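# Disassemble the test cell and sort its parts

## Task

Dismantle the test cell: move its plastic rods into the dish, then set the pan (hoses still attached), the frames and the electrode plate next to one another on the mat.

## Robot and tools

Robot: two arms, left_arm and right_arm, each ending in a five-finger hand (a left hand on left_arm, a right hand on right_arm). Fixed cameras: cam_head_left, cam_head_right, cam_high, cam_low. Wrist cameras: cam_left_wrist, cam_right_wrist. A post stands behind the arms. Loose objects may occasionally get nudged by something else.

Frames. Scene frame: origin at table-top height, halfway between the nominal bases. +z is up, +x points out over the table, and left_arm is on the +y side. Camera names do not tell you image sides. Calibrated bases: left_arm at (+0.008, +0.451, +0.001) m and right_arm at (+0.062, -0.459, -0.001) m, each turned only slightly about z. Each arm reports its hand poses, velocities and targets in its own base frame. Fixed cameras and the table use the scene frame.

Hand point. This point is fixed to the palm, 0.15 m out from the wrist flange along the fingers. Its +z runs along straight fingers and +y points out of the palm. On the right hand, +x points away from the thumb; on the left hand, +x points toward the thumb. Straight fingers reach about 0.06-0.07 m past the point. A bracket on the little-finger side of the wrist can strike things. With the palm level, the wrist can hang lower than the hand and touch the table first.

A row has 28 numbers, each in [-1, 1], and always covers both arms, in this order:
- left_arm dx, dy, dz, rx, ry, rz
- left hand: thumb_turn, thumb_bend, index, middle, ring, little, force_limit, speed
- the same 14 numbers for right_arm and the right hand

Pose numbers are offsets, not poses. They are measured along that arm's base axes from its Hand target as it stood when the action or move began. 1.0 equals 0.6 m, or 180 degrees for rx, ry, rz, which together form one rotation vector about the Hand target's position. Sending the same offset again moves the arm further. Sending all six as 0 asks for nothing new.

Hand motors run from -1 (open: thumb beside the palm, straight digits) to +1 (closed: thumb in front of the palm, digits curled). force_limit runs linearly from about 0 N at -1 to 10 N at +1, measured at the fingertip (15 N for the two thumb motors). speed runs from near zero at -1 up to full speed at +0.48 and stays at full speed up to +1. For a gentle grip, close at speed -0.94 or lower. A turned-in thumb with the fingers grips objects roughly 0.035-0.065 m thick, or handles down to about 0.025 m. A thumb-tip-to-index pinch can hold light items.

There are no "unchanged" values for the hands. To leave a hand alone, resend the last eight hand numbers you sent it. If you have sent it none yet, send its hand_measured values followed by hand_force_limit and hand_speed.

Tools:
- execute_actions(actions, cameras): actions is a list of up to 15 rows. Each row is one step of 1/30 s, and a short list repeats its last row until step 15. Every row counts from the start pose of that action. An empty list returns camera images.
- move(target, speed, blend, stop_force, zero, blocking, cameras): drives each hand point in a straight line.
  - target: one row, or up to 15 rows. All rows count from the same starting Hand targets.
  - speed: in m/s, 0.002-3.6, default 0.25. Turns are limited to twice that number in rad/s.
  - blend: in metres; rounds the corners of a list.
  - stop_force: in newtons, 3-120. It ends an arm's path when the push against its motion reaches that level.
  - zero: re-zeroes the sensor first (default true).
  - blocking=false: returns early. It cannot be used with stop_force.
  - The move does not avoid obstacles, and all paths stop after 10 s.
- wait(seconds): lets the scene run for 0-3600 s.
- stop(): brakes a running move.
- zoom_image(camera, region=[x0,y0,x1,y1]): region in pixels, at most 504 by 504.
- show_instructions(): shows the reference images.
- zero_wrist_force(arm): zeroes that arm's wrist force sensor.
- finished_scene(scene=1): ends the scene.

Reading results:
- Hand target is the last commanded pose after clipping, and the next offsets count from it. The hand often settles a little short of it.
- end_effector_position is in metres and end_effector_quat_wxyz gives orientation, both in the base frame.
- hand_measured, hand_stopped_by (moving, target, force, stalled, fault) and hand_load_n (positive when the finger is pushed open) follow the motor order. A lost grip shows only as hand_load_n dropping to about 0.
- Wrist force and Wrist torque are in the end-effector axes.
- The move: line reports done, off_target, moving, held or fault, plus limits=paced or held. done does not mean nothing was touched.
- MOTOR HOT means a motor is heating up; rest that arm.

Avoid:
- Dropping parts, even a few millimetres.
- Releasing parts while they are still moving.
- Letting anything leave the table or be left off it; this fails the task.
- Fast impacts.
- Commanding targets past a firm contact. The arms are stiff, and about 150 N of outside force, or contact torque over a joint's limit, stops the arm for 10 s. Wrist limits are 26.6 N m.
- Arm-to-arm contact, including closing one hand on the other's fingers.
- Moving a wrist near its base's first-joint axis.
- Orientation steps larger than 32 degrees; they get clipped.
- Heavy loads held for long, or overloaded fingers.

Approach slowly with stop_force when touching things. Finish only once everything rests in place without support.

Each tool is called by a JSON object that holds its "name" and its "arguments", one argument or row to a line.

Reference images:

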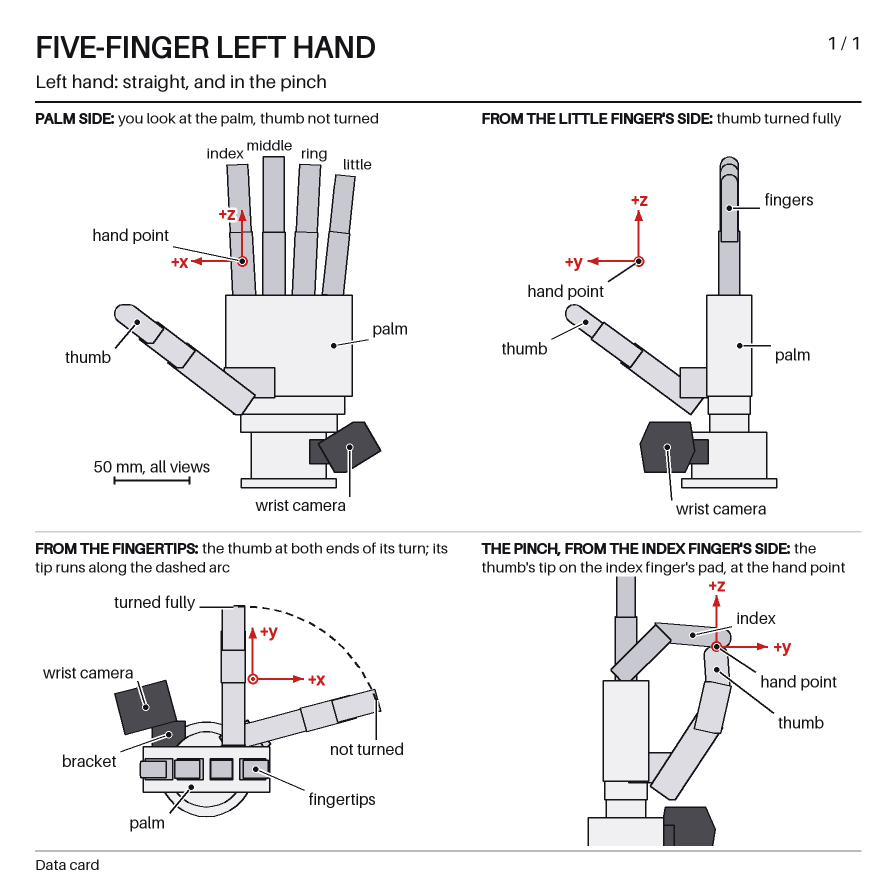

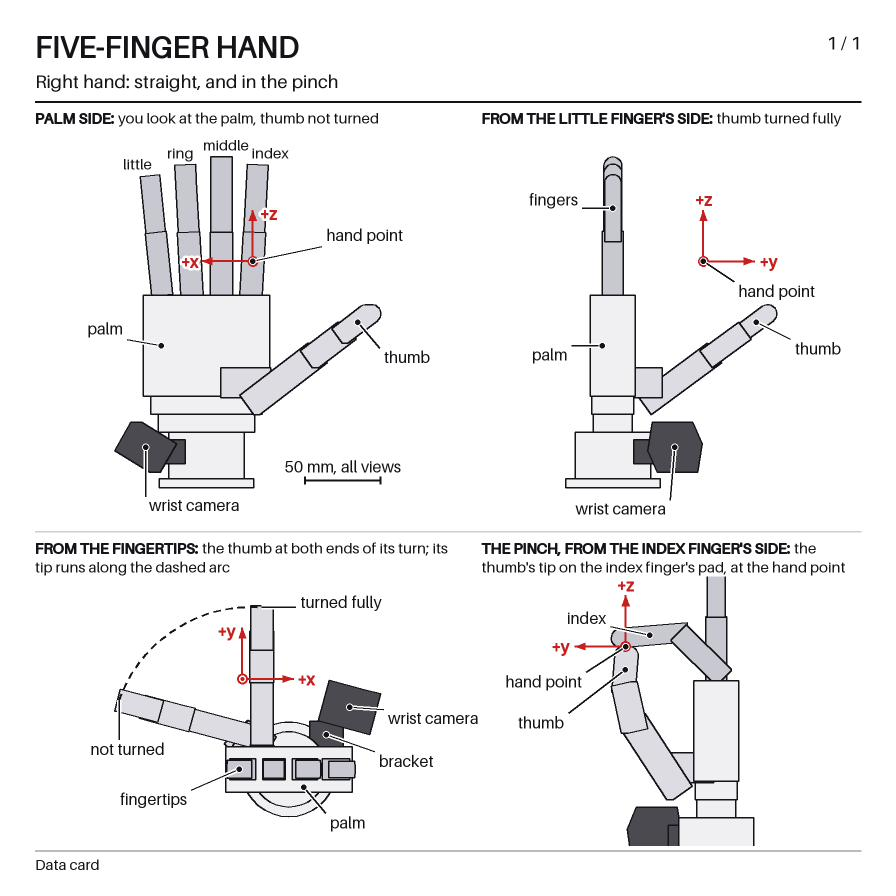

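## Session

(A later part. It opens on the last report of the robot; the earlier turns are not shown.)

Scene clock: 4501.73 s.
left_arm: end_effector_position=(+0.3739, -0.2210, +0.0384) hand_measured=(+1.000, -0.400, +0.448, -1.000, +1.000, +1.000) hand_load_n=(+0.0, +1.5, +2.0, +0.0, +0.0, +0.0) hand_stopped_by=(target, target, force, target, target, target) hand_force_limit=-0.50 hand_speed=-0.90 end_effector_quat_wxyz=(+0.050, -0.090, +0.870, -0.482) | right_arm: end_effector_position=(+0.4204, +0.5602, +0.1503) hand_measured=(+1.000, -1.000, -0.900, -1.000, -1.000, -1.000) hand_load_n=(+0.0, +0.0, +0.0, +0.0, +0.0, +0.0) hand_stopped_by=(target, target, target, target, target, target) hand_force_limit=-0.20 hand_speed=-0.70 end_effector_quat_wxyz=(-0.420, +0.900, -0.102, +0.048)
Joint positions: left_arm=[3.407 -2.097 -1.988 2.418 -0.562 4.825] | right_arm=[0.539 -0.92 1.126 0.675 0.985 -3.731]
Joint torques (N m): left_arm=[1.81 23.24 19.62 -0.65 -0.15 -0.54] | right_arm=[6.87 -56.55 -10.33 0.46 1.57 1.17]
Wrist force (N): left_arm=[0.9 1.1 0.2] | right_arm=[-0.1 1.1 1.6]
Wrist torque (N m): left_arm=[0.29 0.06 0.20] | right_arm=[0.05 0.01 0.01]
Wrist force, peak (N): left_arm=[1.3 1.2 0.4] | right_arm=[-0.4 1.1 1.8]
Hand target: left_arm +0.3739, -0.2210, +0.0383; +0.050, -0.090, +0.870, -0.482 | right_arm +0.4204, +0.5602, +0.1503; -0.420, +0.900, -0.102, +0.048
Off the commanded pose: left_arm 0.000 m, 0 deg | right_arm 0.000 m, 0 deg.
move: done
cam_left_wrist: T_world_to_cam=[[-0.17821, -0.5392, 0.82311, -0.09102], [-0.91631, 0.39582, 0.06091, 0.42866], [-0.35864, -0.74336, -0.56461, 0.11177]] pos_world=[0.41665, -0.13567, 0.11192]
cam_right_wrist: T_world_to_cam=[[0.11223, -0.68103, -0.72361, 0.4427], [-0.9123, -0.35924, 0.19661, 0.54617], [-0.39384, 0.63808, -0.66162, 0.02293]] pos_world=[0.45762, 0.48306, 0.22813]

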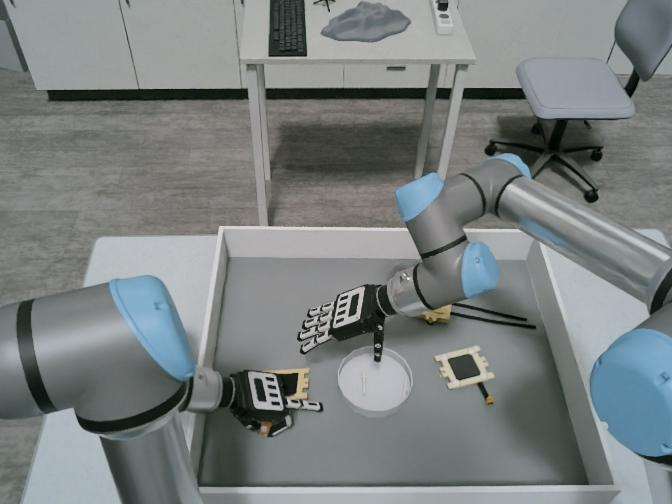

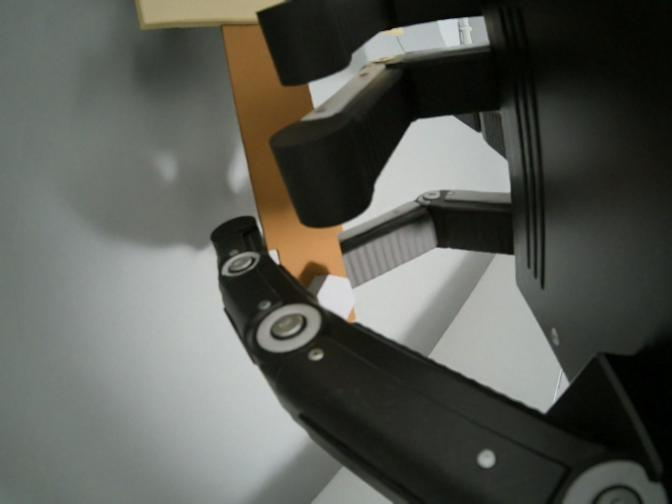

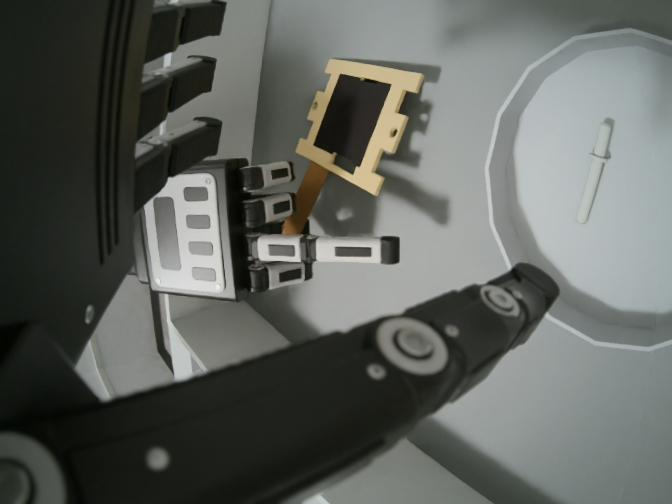

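{"name": "move", "arguments": {
  "target": [0,0,0.0267,0,0,0,1,-0.4,0.5,-1,1,1,-0.5,-0.9,0,0,0,0,0,0,1,-1,-0.9,-1,-1,-1,-0.2,-0.7],
  "speed": 0.02,
  "cameras": ["cam_head_left","cam_left_wrist","cam_right_wrist"]
}}

{"name": "zoom_image", "arguments": {
  "camera": "cam_right_wrist",
  "region": [240, 30, 460, 300]
}}

{"name": "zoom_image", "arguments": {
  "camera": "cam_left_wrist",
  "region": [160, 0, 500, 400]
}}

Scene clock: 4512.37 s.
left_arm: end_effector_position=(+0.3739, -0.2210, +0.0544) hand_measured=(+1.000, -0.400, +0.448, -1.000, +1.000, +1.000) hand_load_n=(+0.0, +1.0, +2.0, +0.0, +0.0, +0.0) hand_stopped_by=(target, target, force, target, target, target) hand_force_limit=-0.50 hand_speed=-0.90 end_effector_quat_wxyz=(+0.050, -0.090, +0.870, -0.482) | right_arm: end_effector_position=(+0.4204, +0.5602, +0.1503) hand_measured=(+1.000, -1.000, -0.900, -1.000, -1.000, -1.000) hand_load_n=(+0.0, +0.0, +0.0, +0.0, -0.5, +0.0) hand_stopped_by=(target, target, target, target, target, target) hand_force_limit=-0.20 hand_speed=-0.70 end_effector_quat_wxyz=(-0.420, +0.900, -0.102, +0.048)
Joint positions: left_arm=[3.407 -2.064 -1.982 2.379 -0.562 4.825] | right_arm=[0.539 -0.92 1.126 0.675 0.985 -3.731]
Joint torques (N m): left_arm=[-1.65 23.08 18.03 -0.75 0.16 -0.99] | right_arm=[7.47 -55.37 -11.16 0.6 1.54 1.24]
Wrist force (N): left_arm=[0.9 1.1 0.4] | right_arm=[-0.2 0.9 1.6]
Wrist torque (N m): left_arm=[0.28 0.06 0.18] | right_arm=[0.04 0.02 0.01]
Wrist force, peak (N): left_arm=[1.2 1.5 0.2] | right_arm=[-0.2 1.0 1.9]
Hand target: left_arm +0.3739, -0.2210, +0.0543; +0.050, -0.090, +0.870, -0.482 | right_arm +0.4204, +0.5602, +0.1503; -0.420, +0.900, -0.102, +0.048
Off the commanded pose: left_arm 0.000 m, 0 deg | right_arm 0.000 m, 0 deg.
move: done
cam_left_wrist: T_world_to_cam=[[-0.17821, -0.5392, 0.82311, -0.10419], [-0.91631, 0.39582, 0.06091, 0.42769], [-0.35864, -0.74336, -0.56461, 0.1208]] pos_world=[0.41665, -0.13567, 0.12792]
cam_right_wrist: T_world_to_cam=[[0.11223, -0.68103, -0.72361, 0.4427], [-0.9123, -0.35924, 0.19661, 0.54617], [-0.39384, 0.63808, -0.66162, 0.02293]] pos_world=[0.45762, 0.48306, 0.22813]

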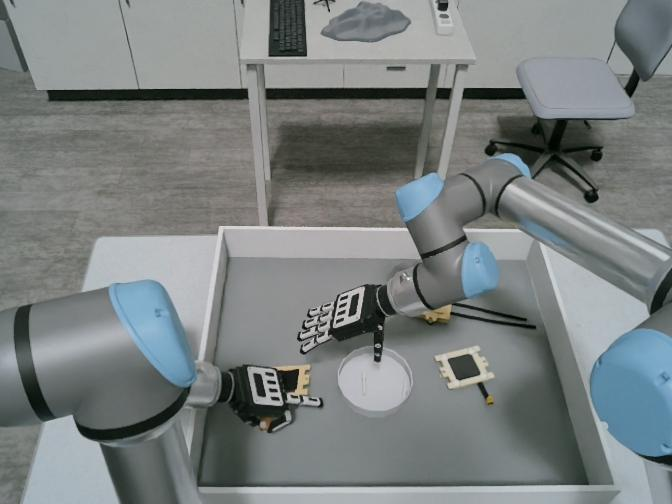

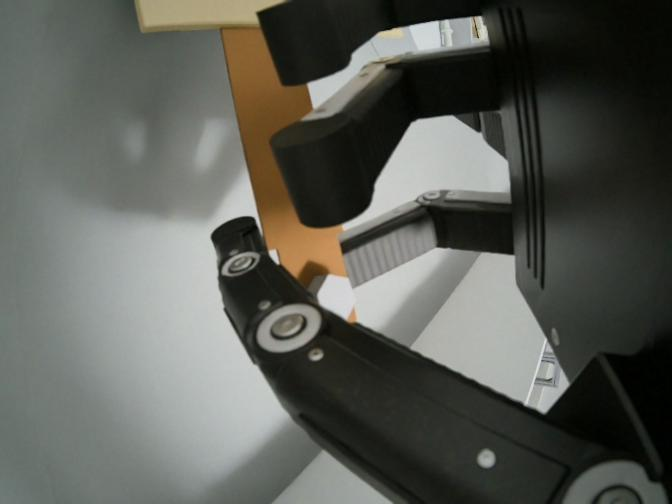

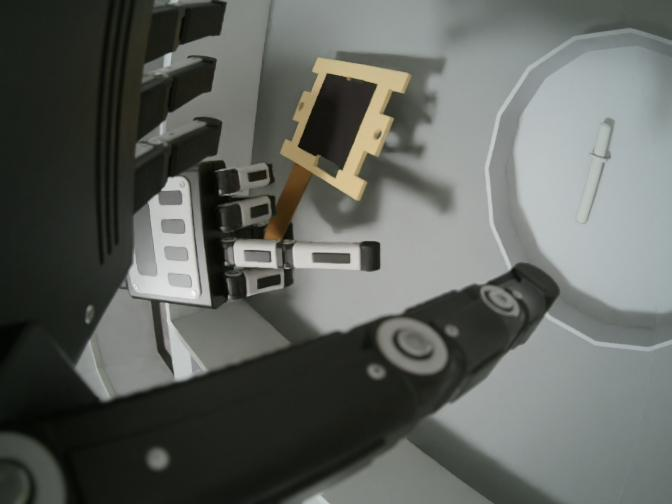

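Scaled by 1.867 from the camera's image (finer frame: 960x720).

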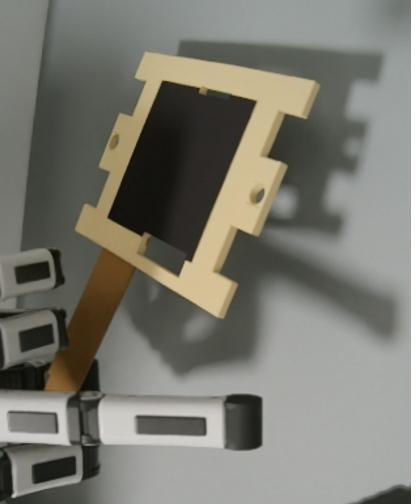

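Scaled by 1.260 from the camera's image (finer frame: 960x720).

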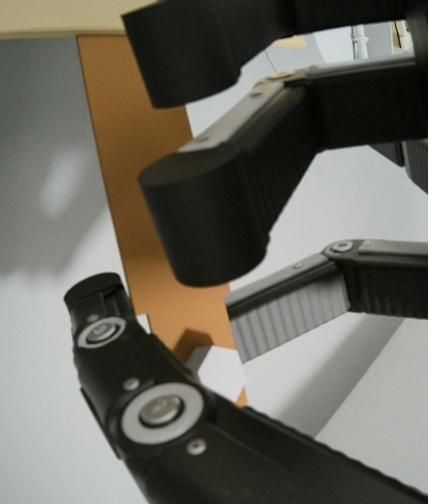

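{"name": "zoom_image", "arguments": {
  "camera": "cam_head_left",
  "region": [230, 350, 330, 440]
}}

{"name": "execute_actions", "arguments": {
  "actions": [],
  "cameras": ["cam_head_right", "cam_high"]
}}

{"name": "zoom_image", "arguments": {
  "camera": "cam_head_right",
  "region": [230, 350, 330, 440]
}}

{"name": "zoom_image", "arguments": {
  "camera": "cam_high",
  "region": [340, 260, 460, 350]
}}

Scaled by 5.040 from the camera's image (finer frame: 960x720).

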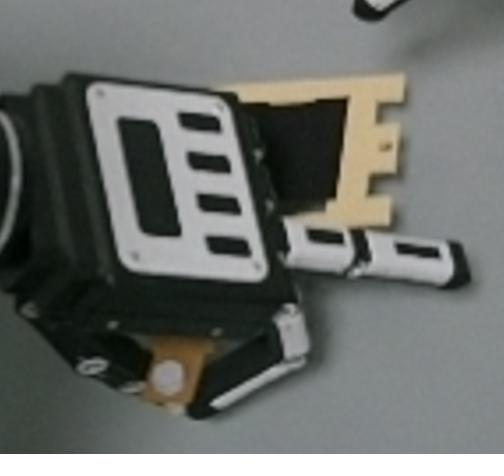

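Scene clock: 4523.40 s.
left_arm: end_effector_position=(+0.3739, -0.2210, +0.0543) hand_measured=(+1.000, -0.400, +0.448, -1.000, +1.000, +1.000) hand_load_n=(+0.0, +1.0, +2.0, +0.0, +0.5, +0.0) hand_stopped_by=(target, target, force, target, target, target) hand_force_limit=-0.50 hand_speed=-0.90 end_effector_quat_wxyz=(+0.050, -0.090, +0.870, -0.482) | right_arm: end_effector_position=(+0.4204, +0.5602, +0.1503) hand_measured=(+1.000, -1.000, -0.900, -1.000, -1.000, -1.000) hand_load_n=(+0.0, +0.0, +0.0, +0.0, +0.0, +0.0) hand_stopped_by=(target, target, target, target, target, target) hand_force_limit=-0.20 hand_speed=-0.70 end_effector_quat_wxyz=(-0.420, +0.900, -0.102, +0.048)
Joint positions: left_arm=[3.407 -2.064 -1.982 2.379 -0.562 4.825] | right_arm=[0.539 -0.92 1.126 0.675 0.985 -3.731]
Joint velocities: within noise
Joint torques (N m): left_arm=[-2.55 23.23 -2.22 -0.71 -0.14 2.48] | right_arm=[6.96 -56.16 -11.17 0.61 1.45 1.16]
Wrist force (N): left_arm=[1.1 1.0 0.4] | right_arm=[-0.4 0.7 1.6]
Wrist torque (N m): left_arm=[0.26 0.03 0.21] | right_arm=[0.00 0.05 -0.01]
Wrist force, peak (N): left_arm=[1.2 1.5 0.2] | right_arm=[-0.1 0.9 2.0]
Hand target: left_arm +0.3739, -0.2210, +0.0543; +0.050, -0.090, +0.870, -0.482 | right_arm +0.4204, +0.5602, +0.1503; -0.420, +0.900, -0.102, +0.048
Off the commanded pose: left_arm 0.000 m, 0 deg | right_arm 0.000 m, 0 deg.
Images, in order (width x height): cam_head_right 672x504, cam_high 672x504.

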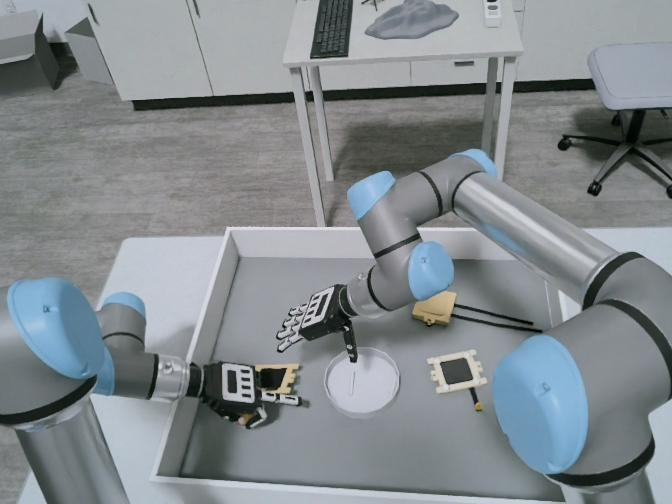

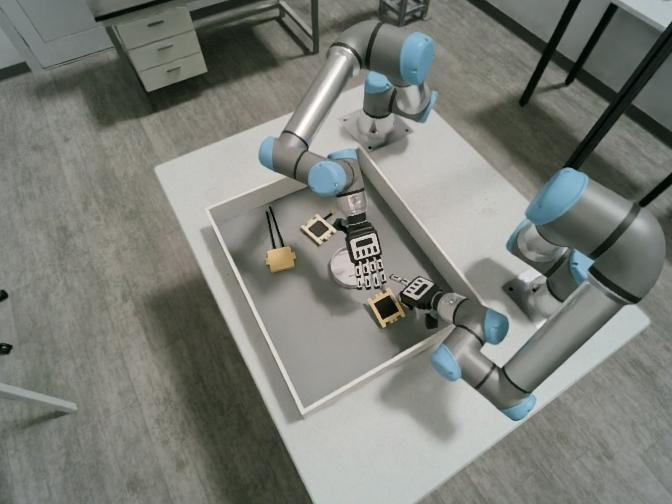

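Scaled by 5.040 from the camera's image (finer frame: 960x720).

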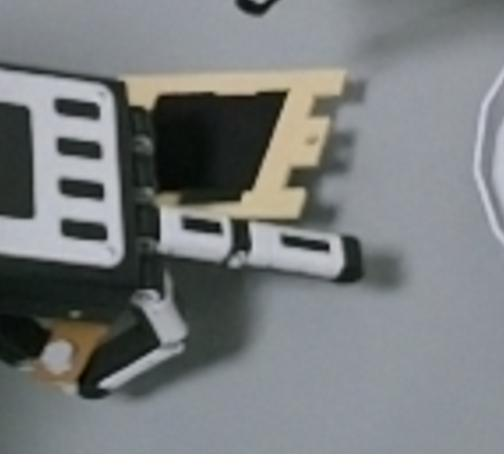

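Scaled by 4.200 from the camera's image (finer frame: 960x720).

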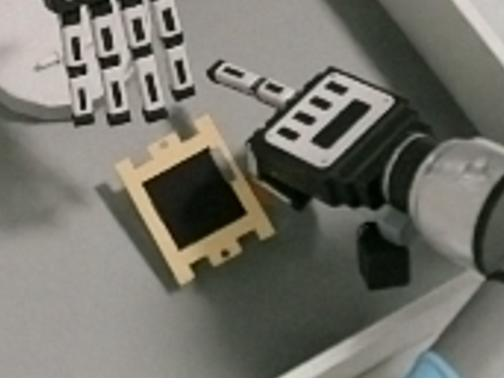

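{"name": "move", "arguments": {
  "target": [0,0,0,0,0,0,1,-0.4,0.5,-1,1,1,-0.5,-0.9,0.0102,0.19,-0.067,0,0,0,1,-1,-0.9,-1,-1,-1,-0.2,-0.7],
  "speed": 0.06,
  "cameras": ["cam_head_left","cam_head_right","cam_right_wrist","cam_left_wrist"]
}}

{"name": "zoom_image", "arguments": {
  "camera": "cam_head_left",
  "region": [230, 330, 350, 450]
}}

Scene clock: 4663.57 s.
left_arm: end_effector_position=(+0.3739, -0.2210, +0.0543) hand_measured=(+1.000, -0.400, +0.448, -1.000, +1.000, +1.000) hand_load_n=(+0.0, +1.0, +2.0, +0.0, +0.0, +0.0) hand_stopped_by=(target, target, force, target, target, target) hand_force_limit=-0.50 hand_speed=-0.90 end_effector_quat_wxyz=(+0.050, -0.090, +0.870, -0.482) | right_arm: end_effector_position=(+0.4264, +0.6743, +0.1101) hand_measured=(+1.000, -1.000, -0.900, -1.000, -1.000, -1.000) hand_load_n=(+0.0, +0.0, +0.0, +0.0, +0.0, +0.0) hand_stopped_by=(target, target, target, target, target, target) hand_force_limit=-0.20 hand_speed=-0.70 end_effector_quat_wxyz=(-0.420, +0.900, -0.102, +0.048)
Joint positions: left_arm=[3.407 -2.064 -1.982 2.379 -0.562 4.825] | right_arm=[0.686 -0.655 0.748 0.722 1.083 -3.602]
Joint torques (N m): left_arm=[-3.76 22.63 -2.27 -0.61 -0.11 2.07] | right_arm=[-6.94 -66.84 -12.76 -0.67 -2.64 -1.27]
Wrist force (N): left_arm=[0.9 0.9 0.2] | right_arm=[0.0 0.8 1.4]
Wrist torque (N m): left_arm=[0.26 0.06 0.19] | right_arm=[0.03 0.00 -0.04]
Wrist force, peak (N): left_arm=[1.0 1.4 0.2] | right_arm=[-0.5 0.5 2.1]
Hand target: left_arm +0.3739, -0.2210, +0.0543; +0.050, -0.090, +0.870, -0.482 | right_arm +0.4265, +0.6742, +0.1101; -0.420, +0.900, -0.102, +0.048
Off the commanded pose: left_arm 0.000 m, 0 deg | right_arm 0.000 m, 0 deg.
move: done
cam_left_wrist: T_world_to_cam=[[-0.17821, -0.5392, 0.82311, -0.10411], [-0.91631, 0.39582, 0.06091, 0.42769], [-0.35864, -0.74336, -0.56461, 0.12075]] pos_world=[0.41665, -0.13567, 0.12782]
cam_right_wrist: T_world_to_cam=[[0.11221, -0.68114, -0.7235, 0.49054], [-0.91227, -0.35925, 0.19673, 0.60058], [-0.39393, 0.63796, -0.66169, -0.07394]] pos_world=[0.46372, 0.59706, 0.18783]
Images, in order (width x height): cam_head_left 672x504, cam_head_right 672x504, cam_left_wrist 672x504, cam_right_wrist 672x504.

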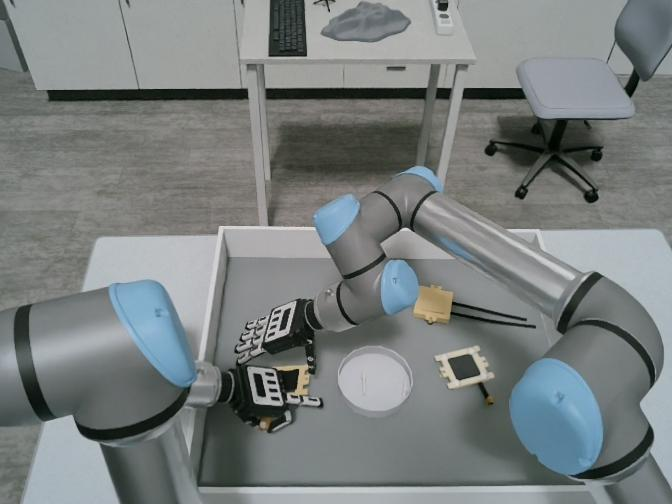

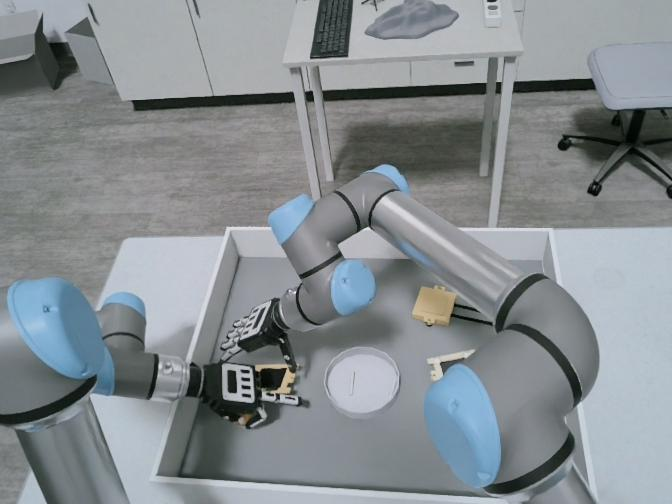

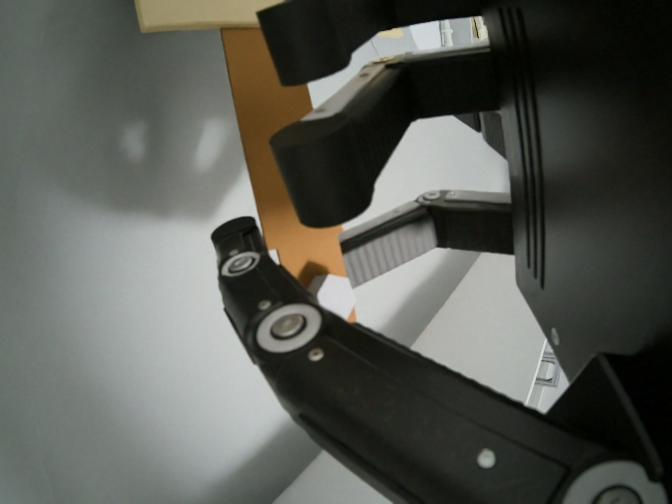

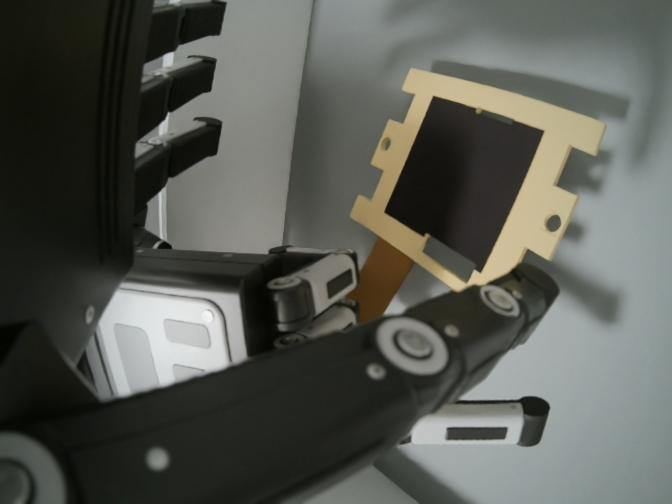

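Scaled by 4.200 from the camera's image (finer frame: 960x720).

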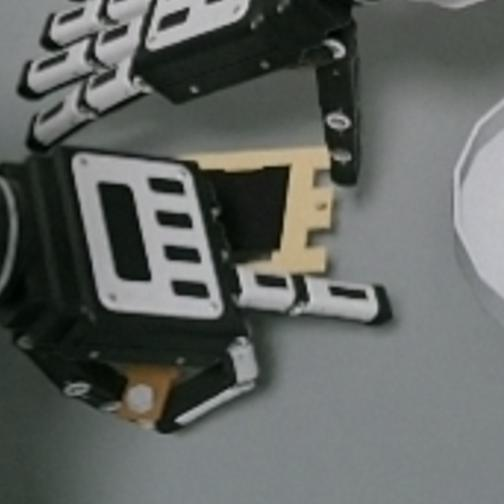

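{"name": "move", "arguments": {
  "target": [0,0,0,0.048,0,0,1,-0.4,0.5,-1,1,1,-0.5,-0.9,0,0,0,0,0,0,1,-1,-0.9,-1,-1,-1,-0.2,-0.7],
  "speed": 0.05,
  "cameras": ["cam_head_left","cam_head_right","cam_right_wrist","cam_left_wrist"]
}}

{"name": "zoom_image", "arguments": {
  "camera": "cam_head_left",
  "region": [230, 330, 350, 450]
}}

{"name": "zoom_image", "arguments": {
  "camera": "cam_head_right",
  "region": [200, 330, 320, 450]
}}

Scene clock: 4696.63 s.
left_arm: end_effector_position=(+0.3740, -0.2210, +0.0544) hand_measured=(+1.000, -0.400, +0.448, -1.000, +1.000, +1.000) hand_load_n=(+0.5, +1.0, +2.0, +0.0, +0.0, +0.0) hand_stopped_by=(target, target, force, target, target, target) hand_force_limit=-0.50 hand_speed=-0.90 end_effector_quat_wxyz=(+0.056, -0.086, +0.904, -0.415) end_effector_velocity=(+0.001, +0.000, +0.000) end_effector_angular_velocity=(-0.004, -0.003, -0.002) | right_arm: end_effector_position=(+0.4265, +0.6742, +0.1101) hand_measured=(+1.000, -1.000, -0.900, -1.000, -1.000, -1.000) hand_load_n=(+0.0, +0.0, +0.0, +0.0, +0.0, +0.0) hand_stopped_by=(target, target, target, target, target, target) hand_force_limit=-0.20 hand_speed=-0.70 end_effector_quat_wxyz=(-0.420, +0.900, -0.102, +0.048)
Joint positions: left_arm=[3.323 -1.995 -1.945 2.425 -0.708 4.68] | right_arm=[0.686 -0.655 0.748 0.722 1.083 -3.602]
Joint velocities: left_arm=[0.001 -0.001 0 0 0.005 0.005] | right_arm=[within noise]
Joint torques (N m): left_arm=[6.96 20.99 6.2 -3.14 3.87 2.68] | right_arm=[-7.48 -68.72 -8.45 -0.62 -3.15 -0.9]
Wrist force (N): left_arm=[0.9 1.0 0.0] | right_arm=[-0.4 0.6 1.5]
Wrist torque (N m): left_arm=[0.29 0.04 0.23] | right_arm=[0.00 0.06 -0.06]
Wrist force, peak (N): left_arm=[1.1 1.4 0.3] | right_arm=[-0.4 0.7 2.0]
Hand target: left_arm +0.3739, -0.2210, +0.0543; +0.056, -0.086, +0.904, -0.415 | right_arm +0.4265, +0.6742, +0.1101; -0.420, +0.900, -0.102, +0.048
Off the commanded pose: left_arm 0.000 m, 0 deg | right_arm 0.000 m, 0 deg.
move: done
cam_left_wrist: T_world_to_cam=[[-0.17851, -0.65691, 0.73253, -0.12504], [-0.91637, 0.38213, 0.11937, 0.42162], [-0.35834, -0.64996, -0.67019, 0.1471]] pos_world=[0.41675, -0.14764, 0.13986]
cam_right_wrist: T_world_to_cam=[[0.11223, -0.68103, -0.72361, 0.49056], [-0.9123, -0.35924, 0.19661, 0.60059], [-0.39384, 0.63808, -0.66162, -0.07401]] pos_world=[0.46372, 0.59706, 0.18793]
Images, in order (width x height): cam_head_left 672x504, cam_head_right 672x504, cam_left_wrist 672x504, cam_right_wrist 672x504.

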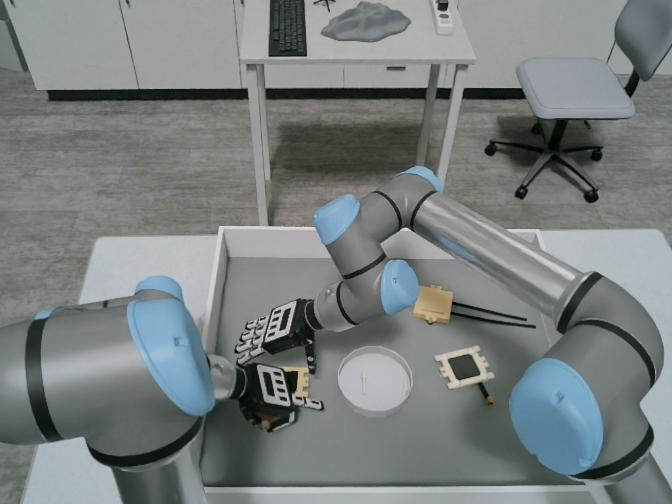

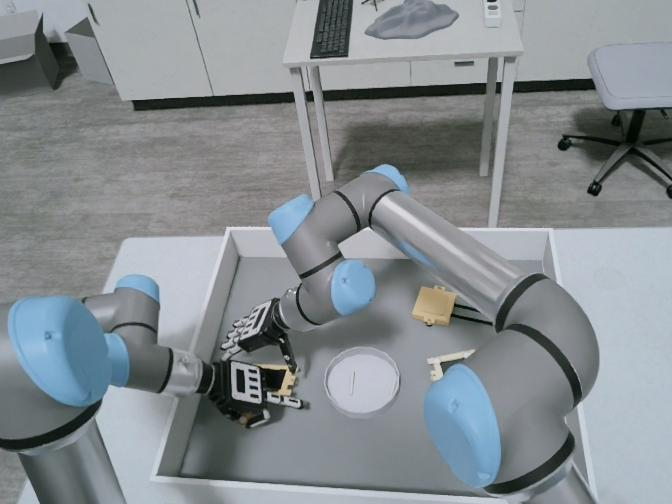

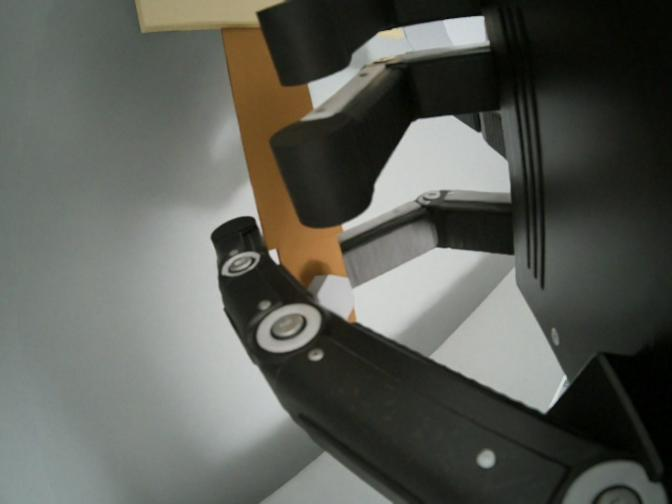

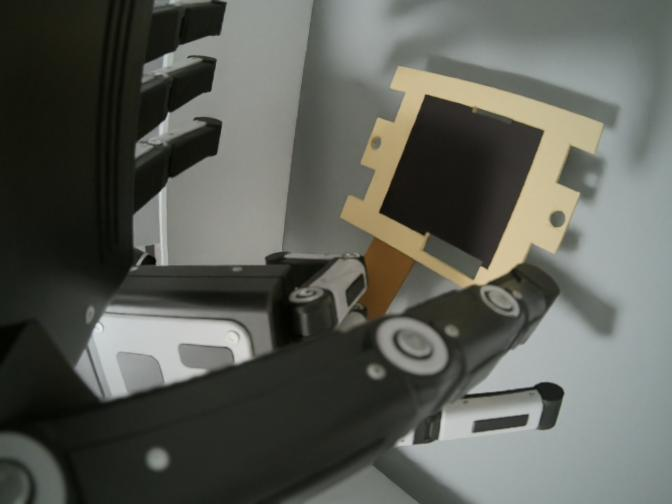

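Scaled by 4.200 from the camera's image (finer frame: 960x720).

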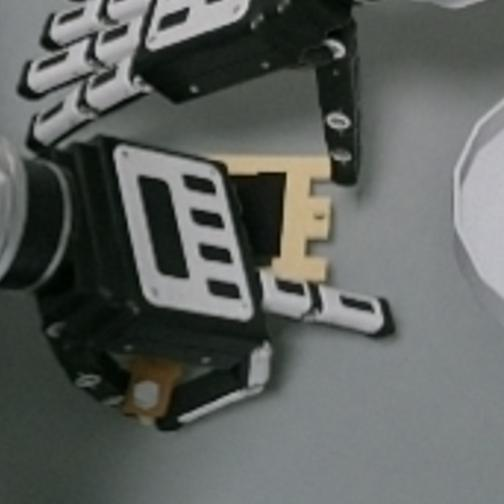

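Scaled by 4.200 from the camera's image (finer frame: 960x720).

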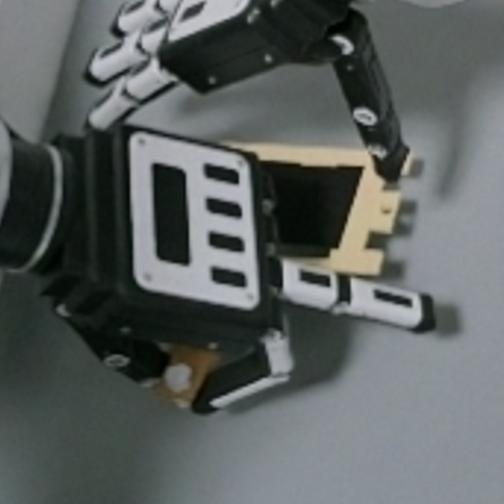

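{"name": "move", "arguments": {
  "target": [
    [0,0,0,0,0,0,1,-0.4,0.5,-1,1,1,-0.5,-0.9,0.0067,-0.0058,0,0,0,0,1,-1,-0.9,-1,-1,-1,-0.2,-0.7],
    [0,0,0,0,0,0,1,-0.4,0.5,-1,1,1,-0.5,-0.9,0.0067,-0.0058,-0.0585,0,0,0,1,-1,-0.9,-1,-1,-1,-0.2,-0.7]
  ],
  "speed": 0.03,
  "stop_force": 6,
  "cameras": ["cam_head_left","cam_head_right","cam_right_wrist"]
}}

{"name": "zoom_image", "arguments": {
  "camera": "cam_head_left",
  "region": [230, 330, 350, 450]
}}

{"name": "zoom_image", "arguments": {
  "camera": "cam_right_wrist",
  "region": [330, 40, 620, 300]
}}

Scene clock: 4745.43 s.
left_arm: end_effector_position=(+0.3739, -0.2210, +0.0543) hand_measured=(+1.000, -0.400, +0.448, -1.000, +1.000, +1.000) hand_load_n=(+0.0, +1.0, +2.0, +0.0, +0.0, +0.0) hand_stopped_by=(target, target, force, target, target, target) hand_force_limit=-0.50 hand_speed=-0.90 end_effector_quat_wxyz=(+0.056, -0.086, +0.904, -0.415) | right_arm: end_effector_position=(+0.4305, +0.6708, +0.0750) hand_measured=(+1.000, -1.000, -0.900, -1.000, -1.000, -1.000) hand_load_n=(+0.0, +0.0, +0.0, +0.0, +0.0, +0.0) hand_stopped_by=(target, target, target, target, target, target) hand_force_limit=-0.20 hand_speed=-0.70 end_effector_quat_wxyz=(-0.420, +0.900, -0.102, +0.048)
Joint positions: left_arm=[3.324 -1.995 -1.945 2.424 -0.708 4.68] | right_arm=[0.678 -0.64 0.809 0.648 1.077 -3.609]
Joint torques (N m): left_arm=[6.3 21.95 0.16 -4.1 3.71 2.36] | right_arm=[7.25 -70.08 -31.94 2.14 1.54 1.23]
Wrist force (N): left_arm=[0.9 1.0 -0.2] | right_arm=[-0.2 0.6 1.2]
Wrist torque (N m): left_arm=[0.30 0.04 0.21] | right_arm=[0.01 0.02 -0.02]
Wrist force, peak (N): left_arm=[1.4 1.2 0.1] | right_arm=[-0.2 0.9 2.1]
Hand target: left_arm +0.3739, -0.2210, +0.0543; +0.056, -0.086, +0.904, -0.415 | right_arm +0.4305, +0.6708, +0.0750; -0.420, +0.900, -0.102, +0.048
Off the commanded pose: left_arm 0.000 m, 0 deg | right_arm 0.000 m, 0 deg.
move: done
cam_right_wrist: T_world_to_cam=[[0.11222, -0.68102, -0.72361, 0.46233], [-0.91227, -0.35929, 0.19667, 0.60989], [-0.39393, 0.63806, -0.66159, -0.09337]] pos_world=[0.46772, 0.59356, 0.15283]

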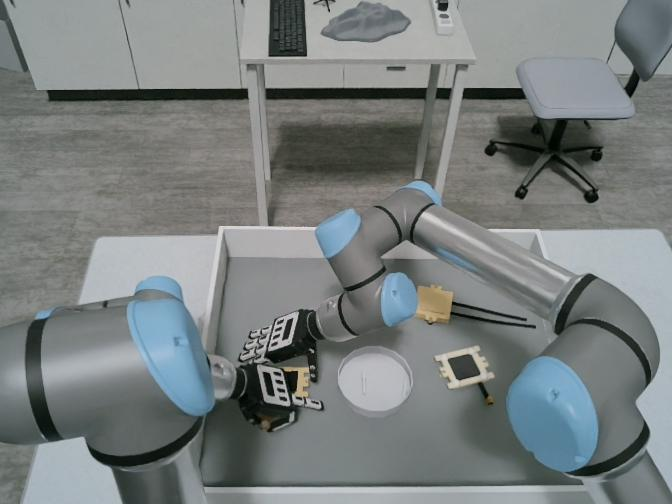

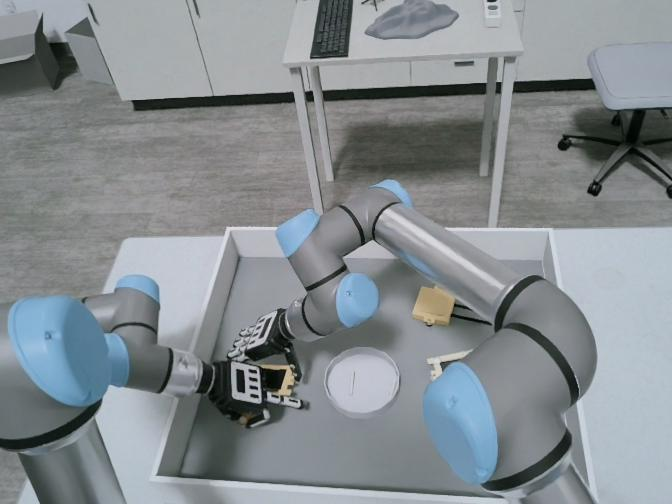

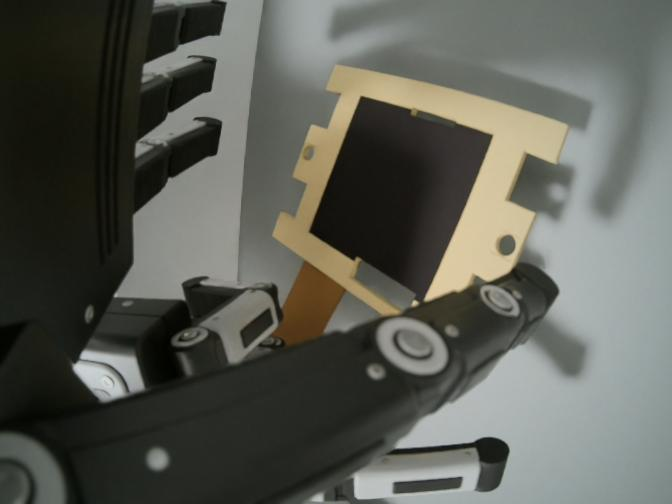

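Scaled by 4.200 from the camera's image (finer frame: 960x720).

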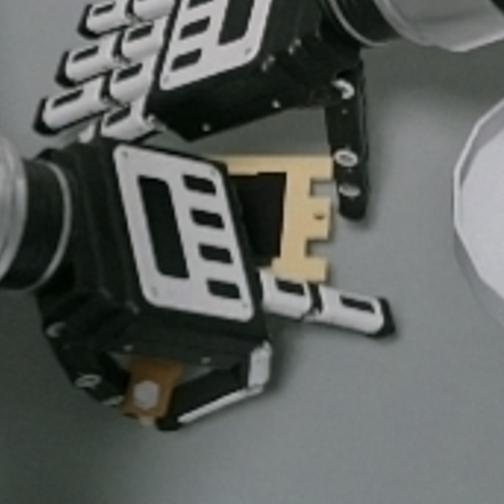

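Scaled by 1.738 from the camera's image (finer frame: 960x720).

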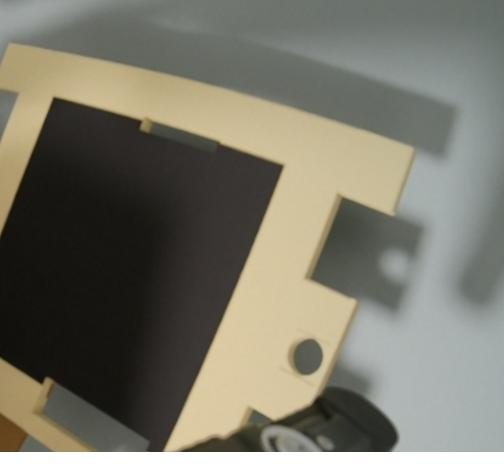

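{"name": "move", "arguments": {
  "target": [
    [0,0,0,0,0,0,1,-0.4,0.5,-1,1,1,-0.5,-0.9,0.005,0,0,0,0,0,1,-1,-0.9,-1,-1,-1,-0.2,-0.7],
    [0,0,0,0,0,0,1,-0.4,0.5,-1,1,1,-0.5,-0.9,0.005,0,-0.0333,0,0,0,1,-1,-0.9,-1,-1,-1,-0.2,-0.7]
  ],
  "speed": 0.03,
  "stop_force": 6,
  "cameras": ["cam_head_left","cam_head_right","cam_right_wrist"]
}}

{"name": "zoom_image", "arguments": {
  "camera": "cam_head_left",
  "region": [230, 330, 350, 450]
}}

{"name": "zoom_image", "arguments": {
  "camera": "cam_right_wrist",
  "region": [330, 40, 620, 300]
}}

{"name": "zoom_image", "arguments": {
  "camera": "cam_head_right",
  "region": [220, 330, 320, 430]
}}

Scene clock: 4759.00 s.
left_arm: end_effector_position=(+0.3739, -0.2210, +0.0543) hand_measured=(+1.000, -0.400, +0.448, -1.000, +1.000, +1.000) hand_load_n=(+0.0, +1.0, +2.0, +0.0, +0.0, +0.0) hand_stopped_by=(target, target, force, target, target, target) hand_force_limit=-0.50 hand_speed=-0.90 end_effector_quat_wxyz=(+0.056, -0.086, +0.904, -0.415) | right_arm: end_effector_position=(+0.4335, +0.6708, +0.0550) hand_measured=(+1.000, -1.000, -0.900, -1.000, -1.000, -1.000) hand_load_n=(+0.0, +0.0, -0.5, +0.0, +0.0, +0.0) hand_stopped_by=(target, target, target, target, target, target) hand_force_limit=-0.20 hand_speed=-0.70 end_effector_quat_wxyz=(-0.420, +0.900, -0.102, +0.048)
Joint positions: left_arm=[3.324 -1.995 -1.945 2.424 -0.708 4.68] | right_arm=[0.675 -0.621 0.826 0.614 1.075 -3.611]
Joint torques (N m): left_arm=[6.06 23.32 -0.58 -3.99 3.69 2.37] | right_arm=[7.26 -69.89 -30.79 2.15 1.14 1.36]
Wrist force (N): left_arm=[0.7 1.2 0.1] | right_arm=[-0.1 0.4 1.3]
Wrist torque (N m): left_arm=[0.33 0.08 0.19] | right_arm=[-0.02 -0.01 0.00]
Wrist force, peak (N): left_arm=[1.3 1.3 0.2] | right_arm=[-0.1 0.8 1.9]
Hand target: left_arm +0.3739, -0.2210, +0.0543; +0.056, -0.086, +0.904, -0.415 | right_arm +0.4335, +0.6708, +0.0550; -0.420, +0.900, -0.102, +0.048
Off the commanded pose: left_arm 0.000 m, 0 deg | right_arm 0.000 m, 0 deg.
move: done
cam_right_wrist: T_world_to_cam=[[0.11222, -0.68102, -0.72361, 0.44752], [-0.91227, -0.35929, 0.19667, 0.61656], [-0.39393, 0.63806, -0.66159, -0.10542]] pos_world=[0.47072, 0.59356, 0.13283]

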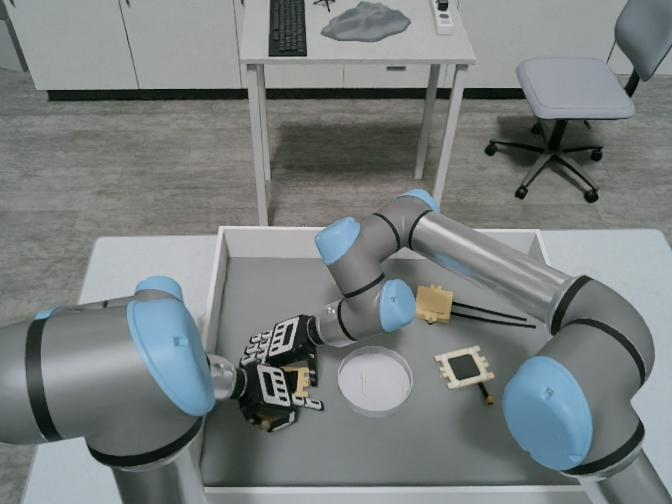

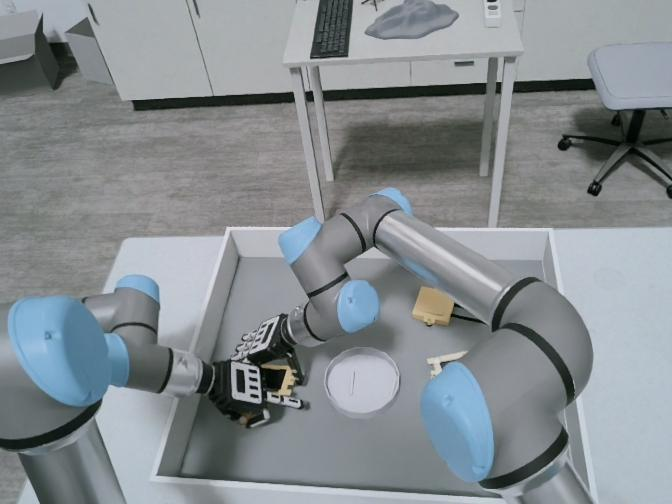

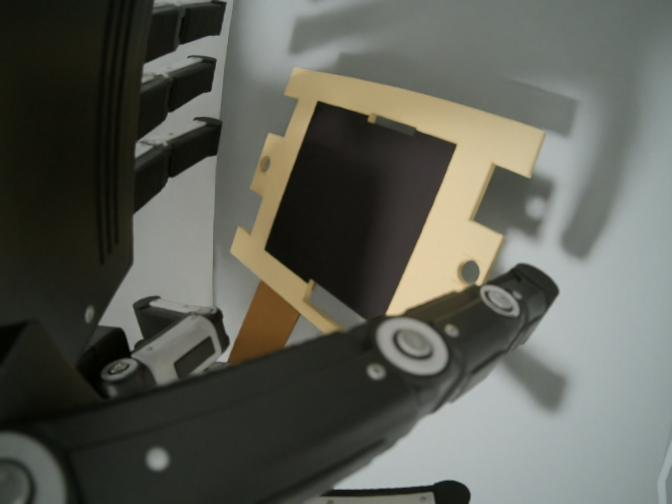

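Scaled by 4.200 from the camera's image (finer frame: 960x720).

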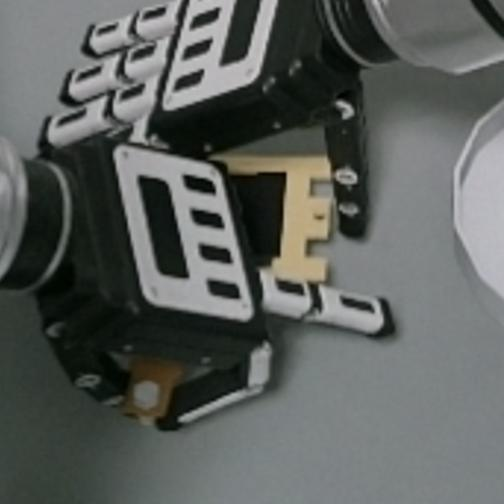

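Scaled by 1.738 from the camera's image (finer frame: 960x720).

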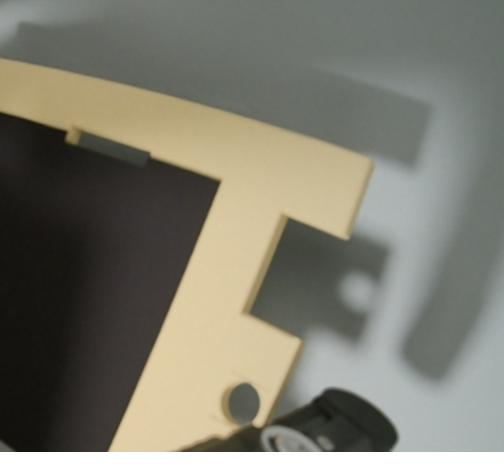

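Scaled by 5.040 from the camera's image (finer frame: 960x720).

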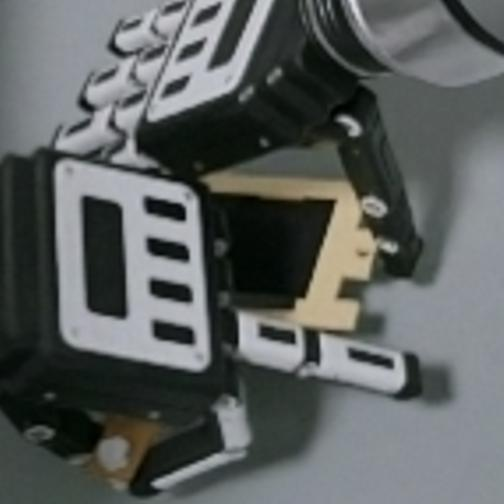

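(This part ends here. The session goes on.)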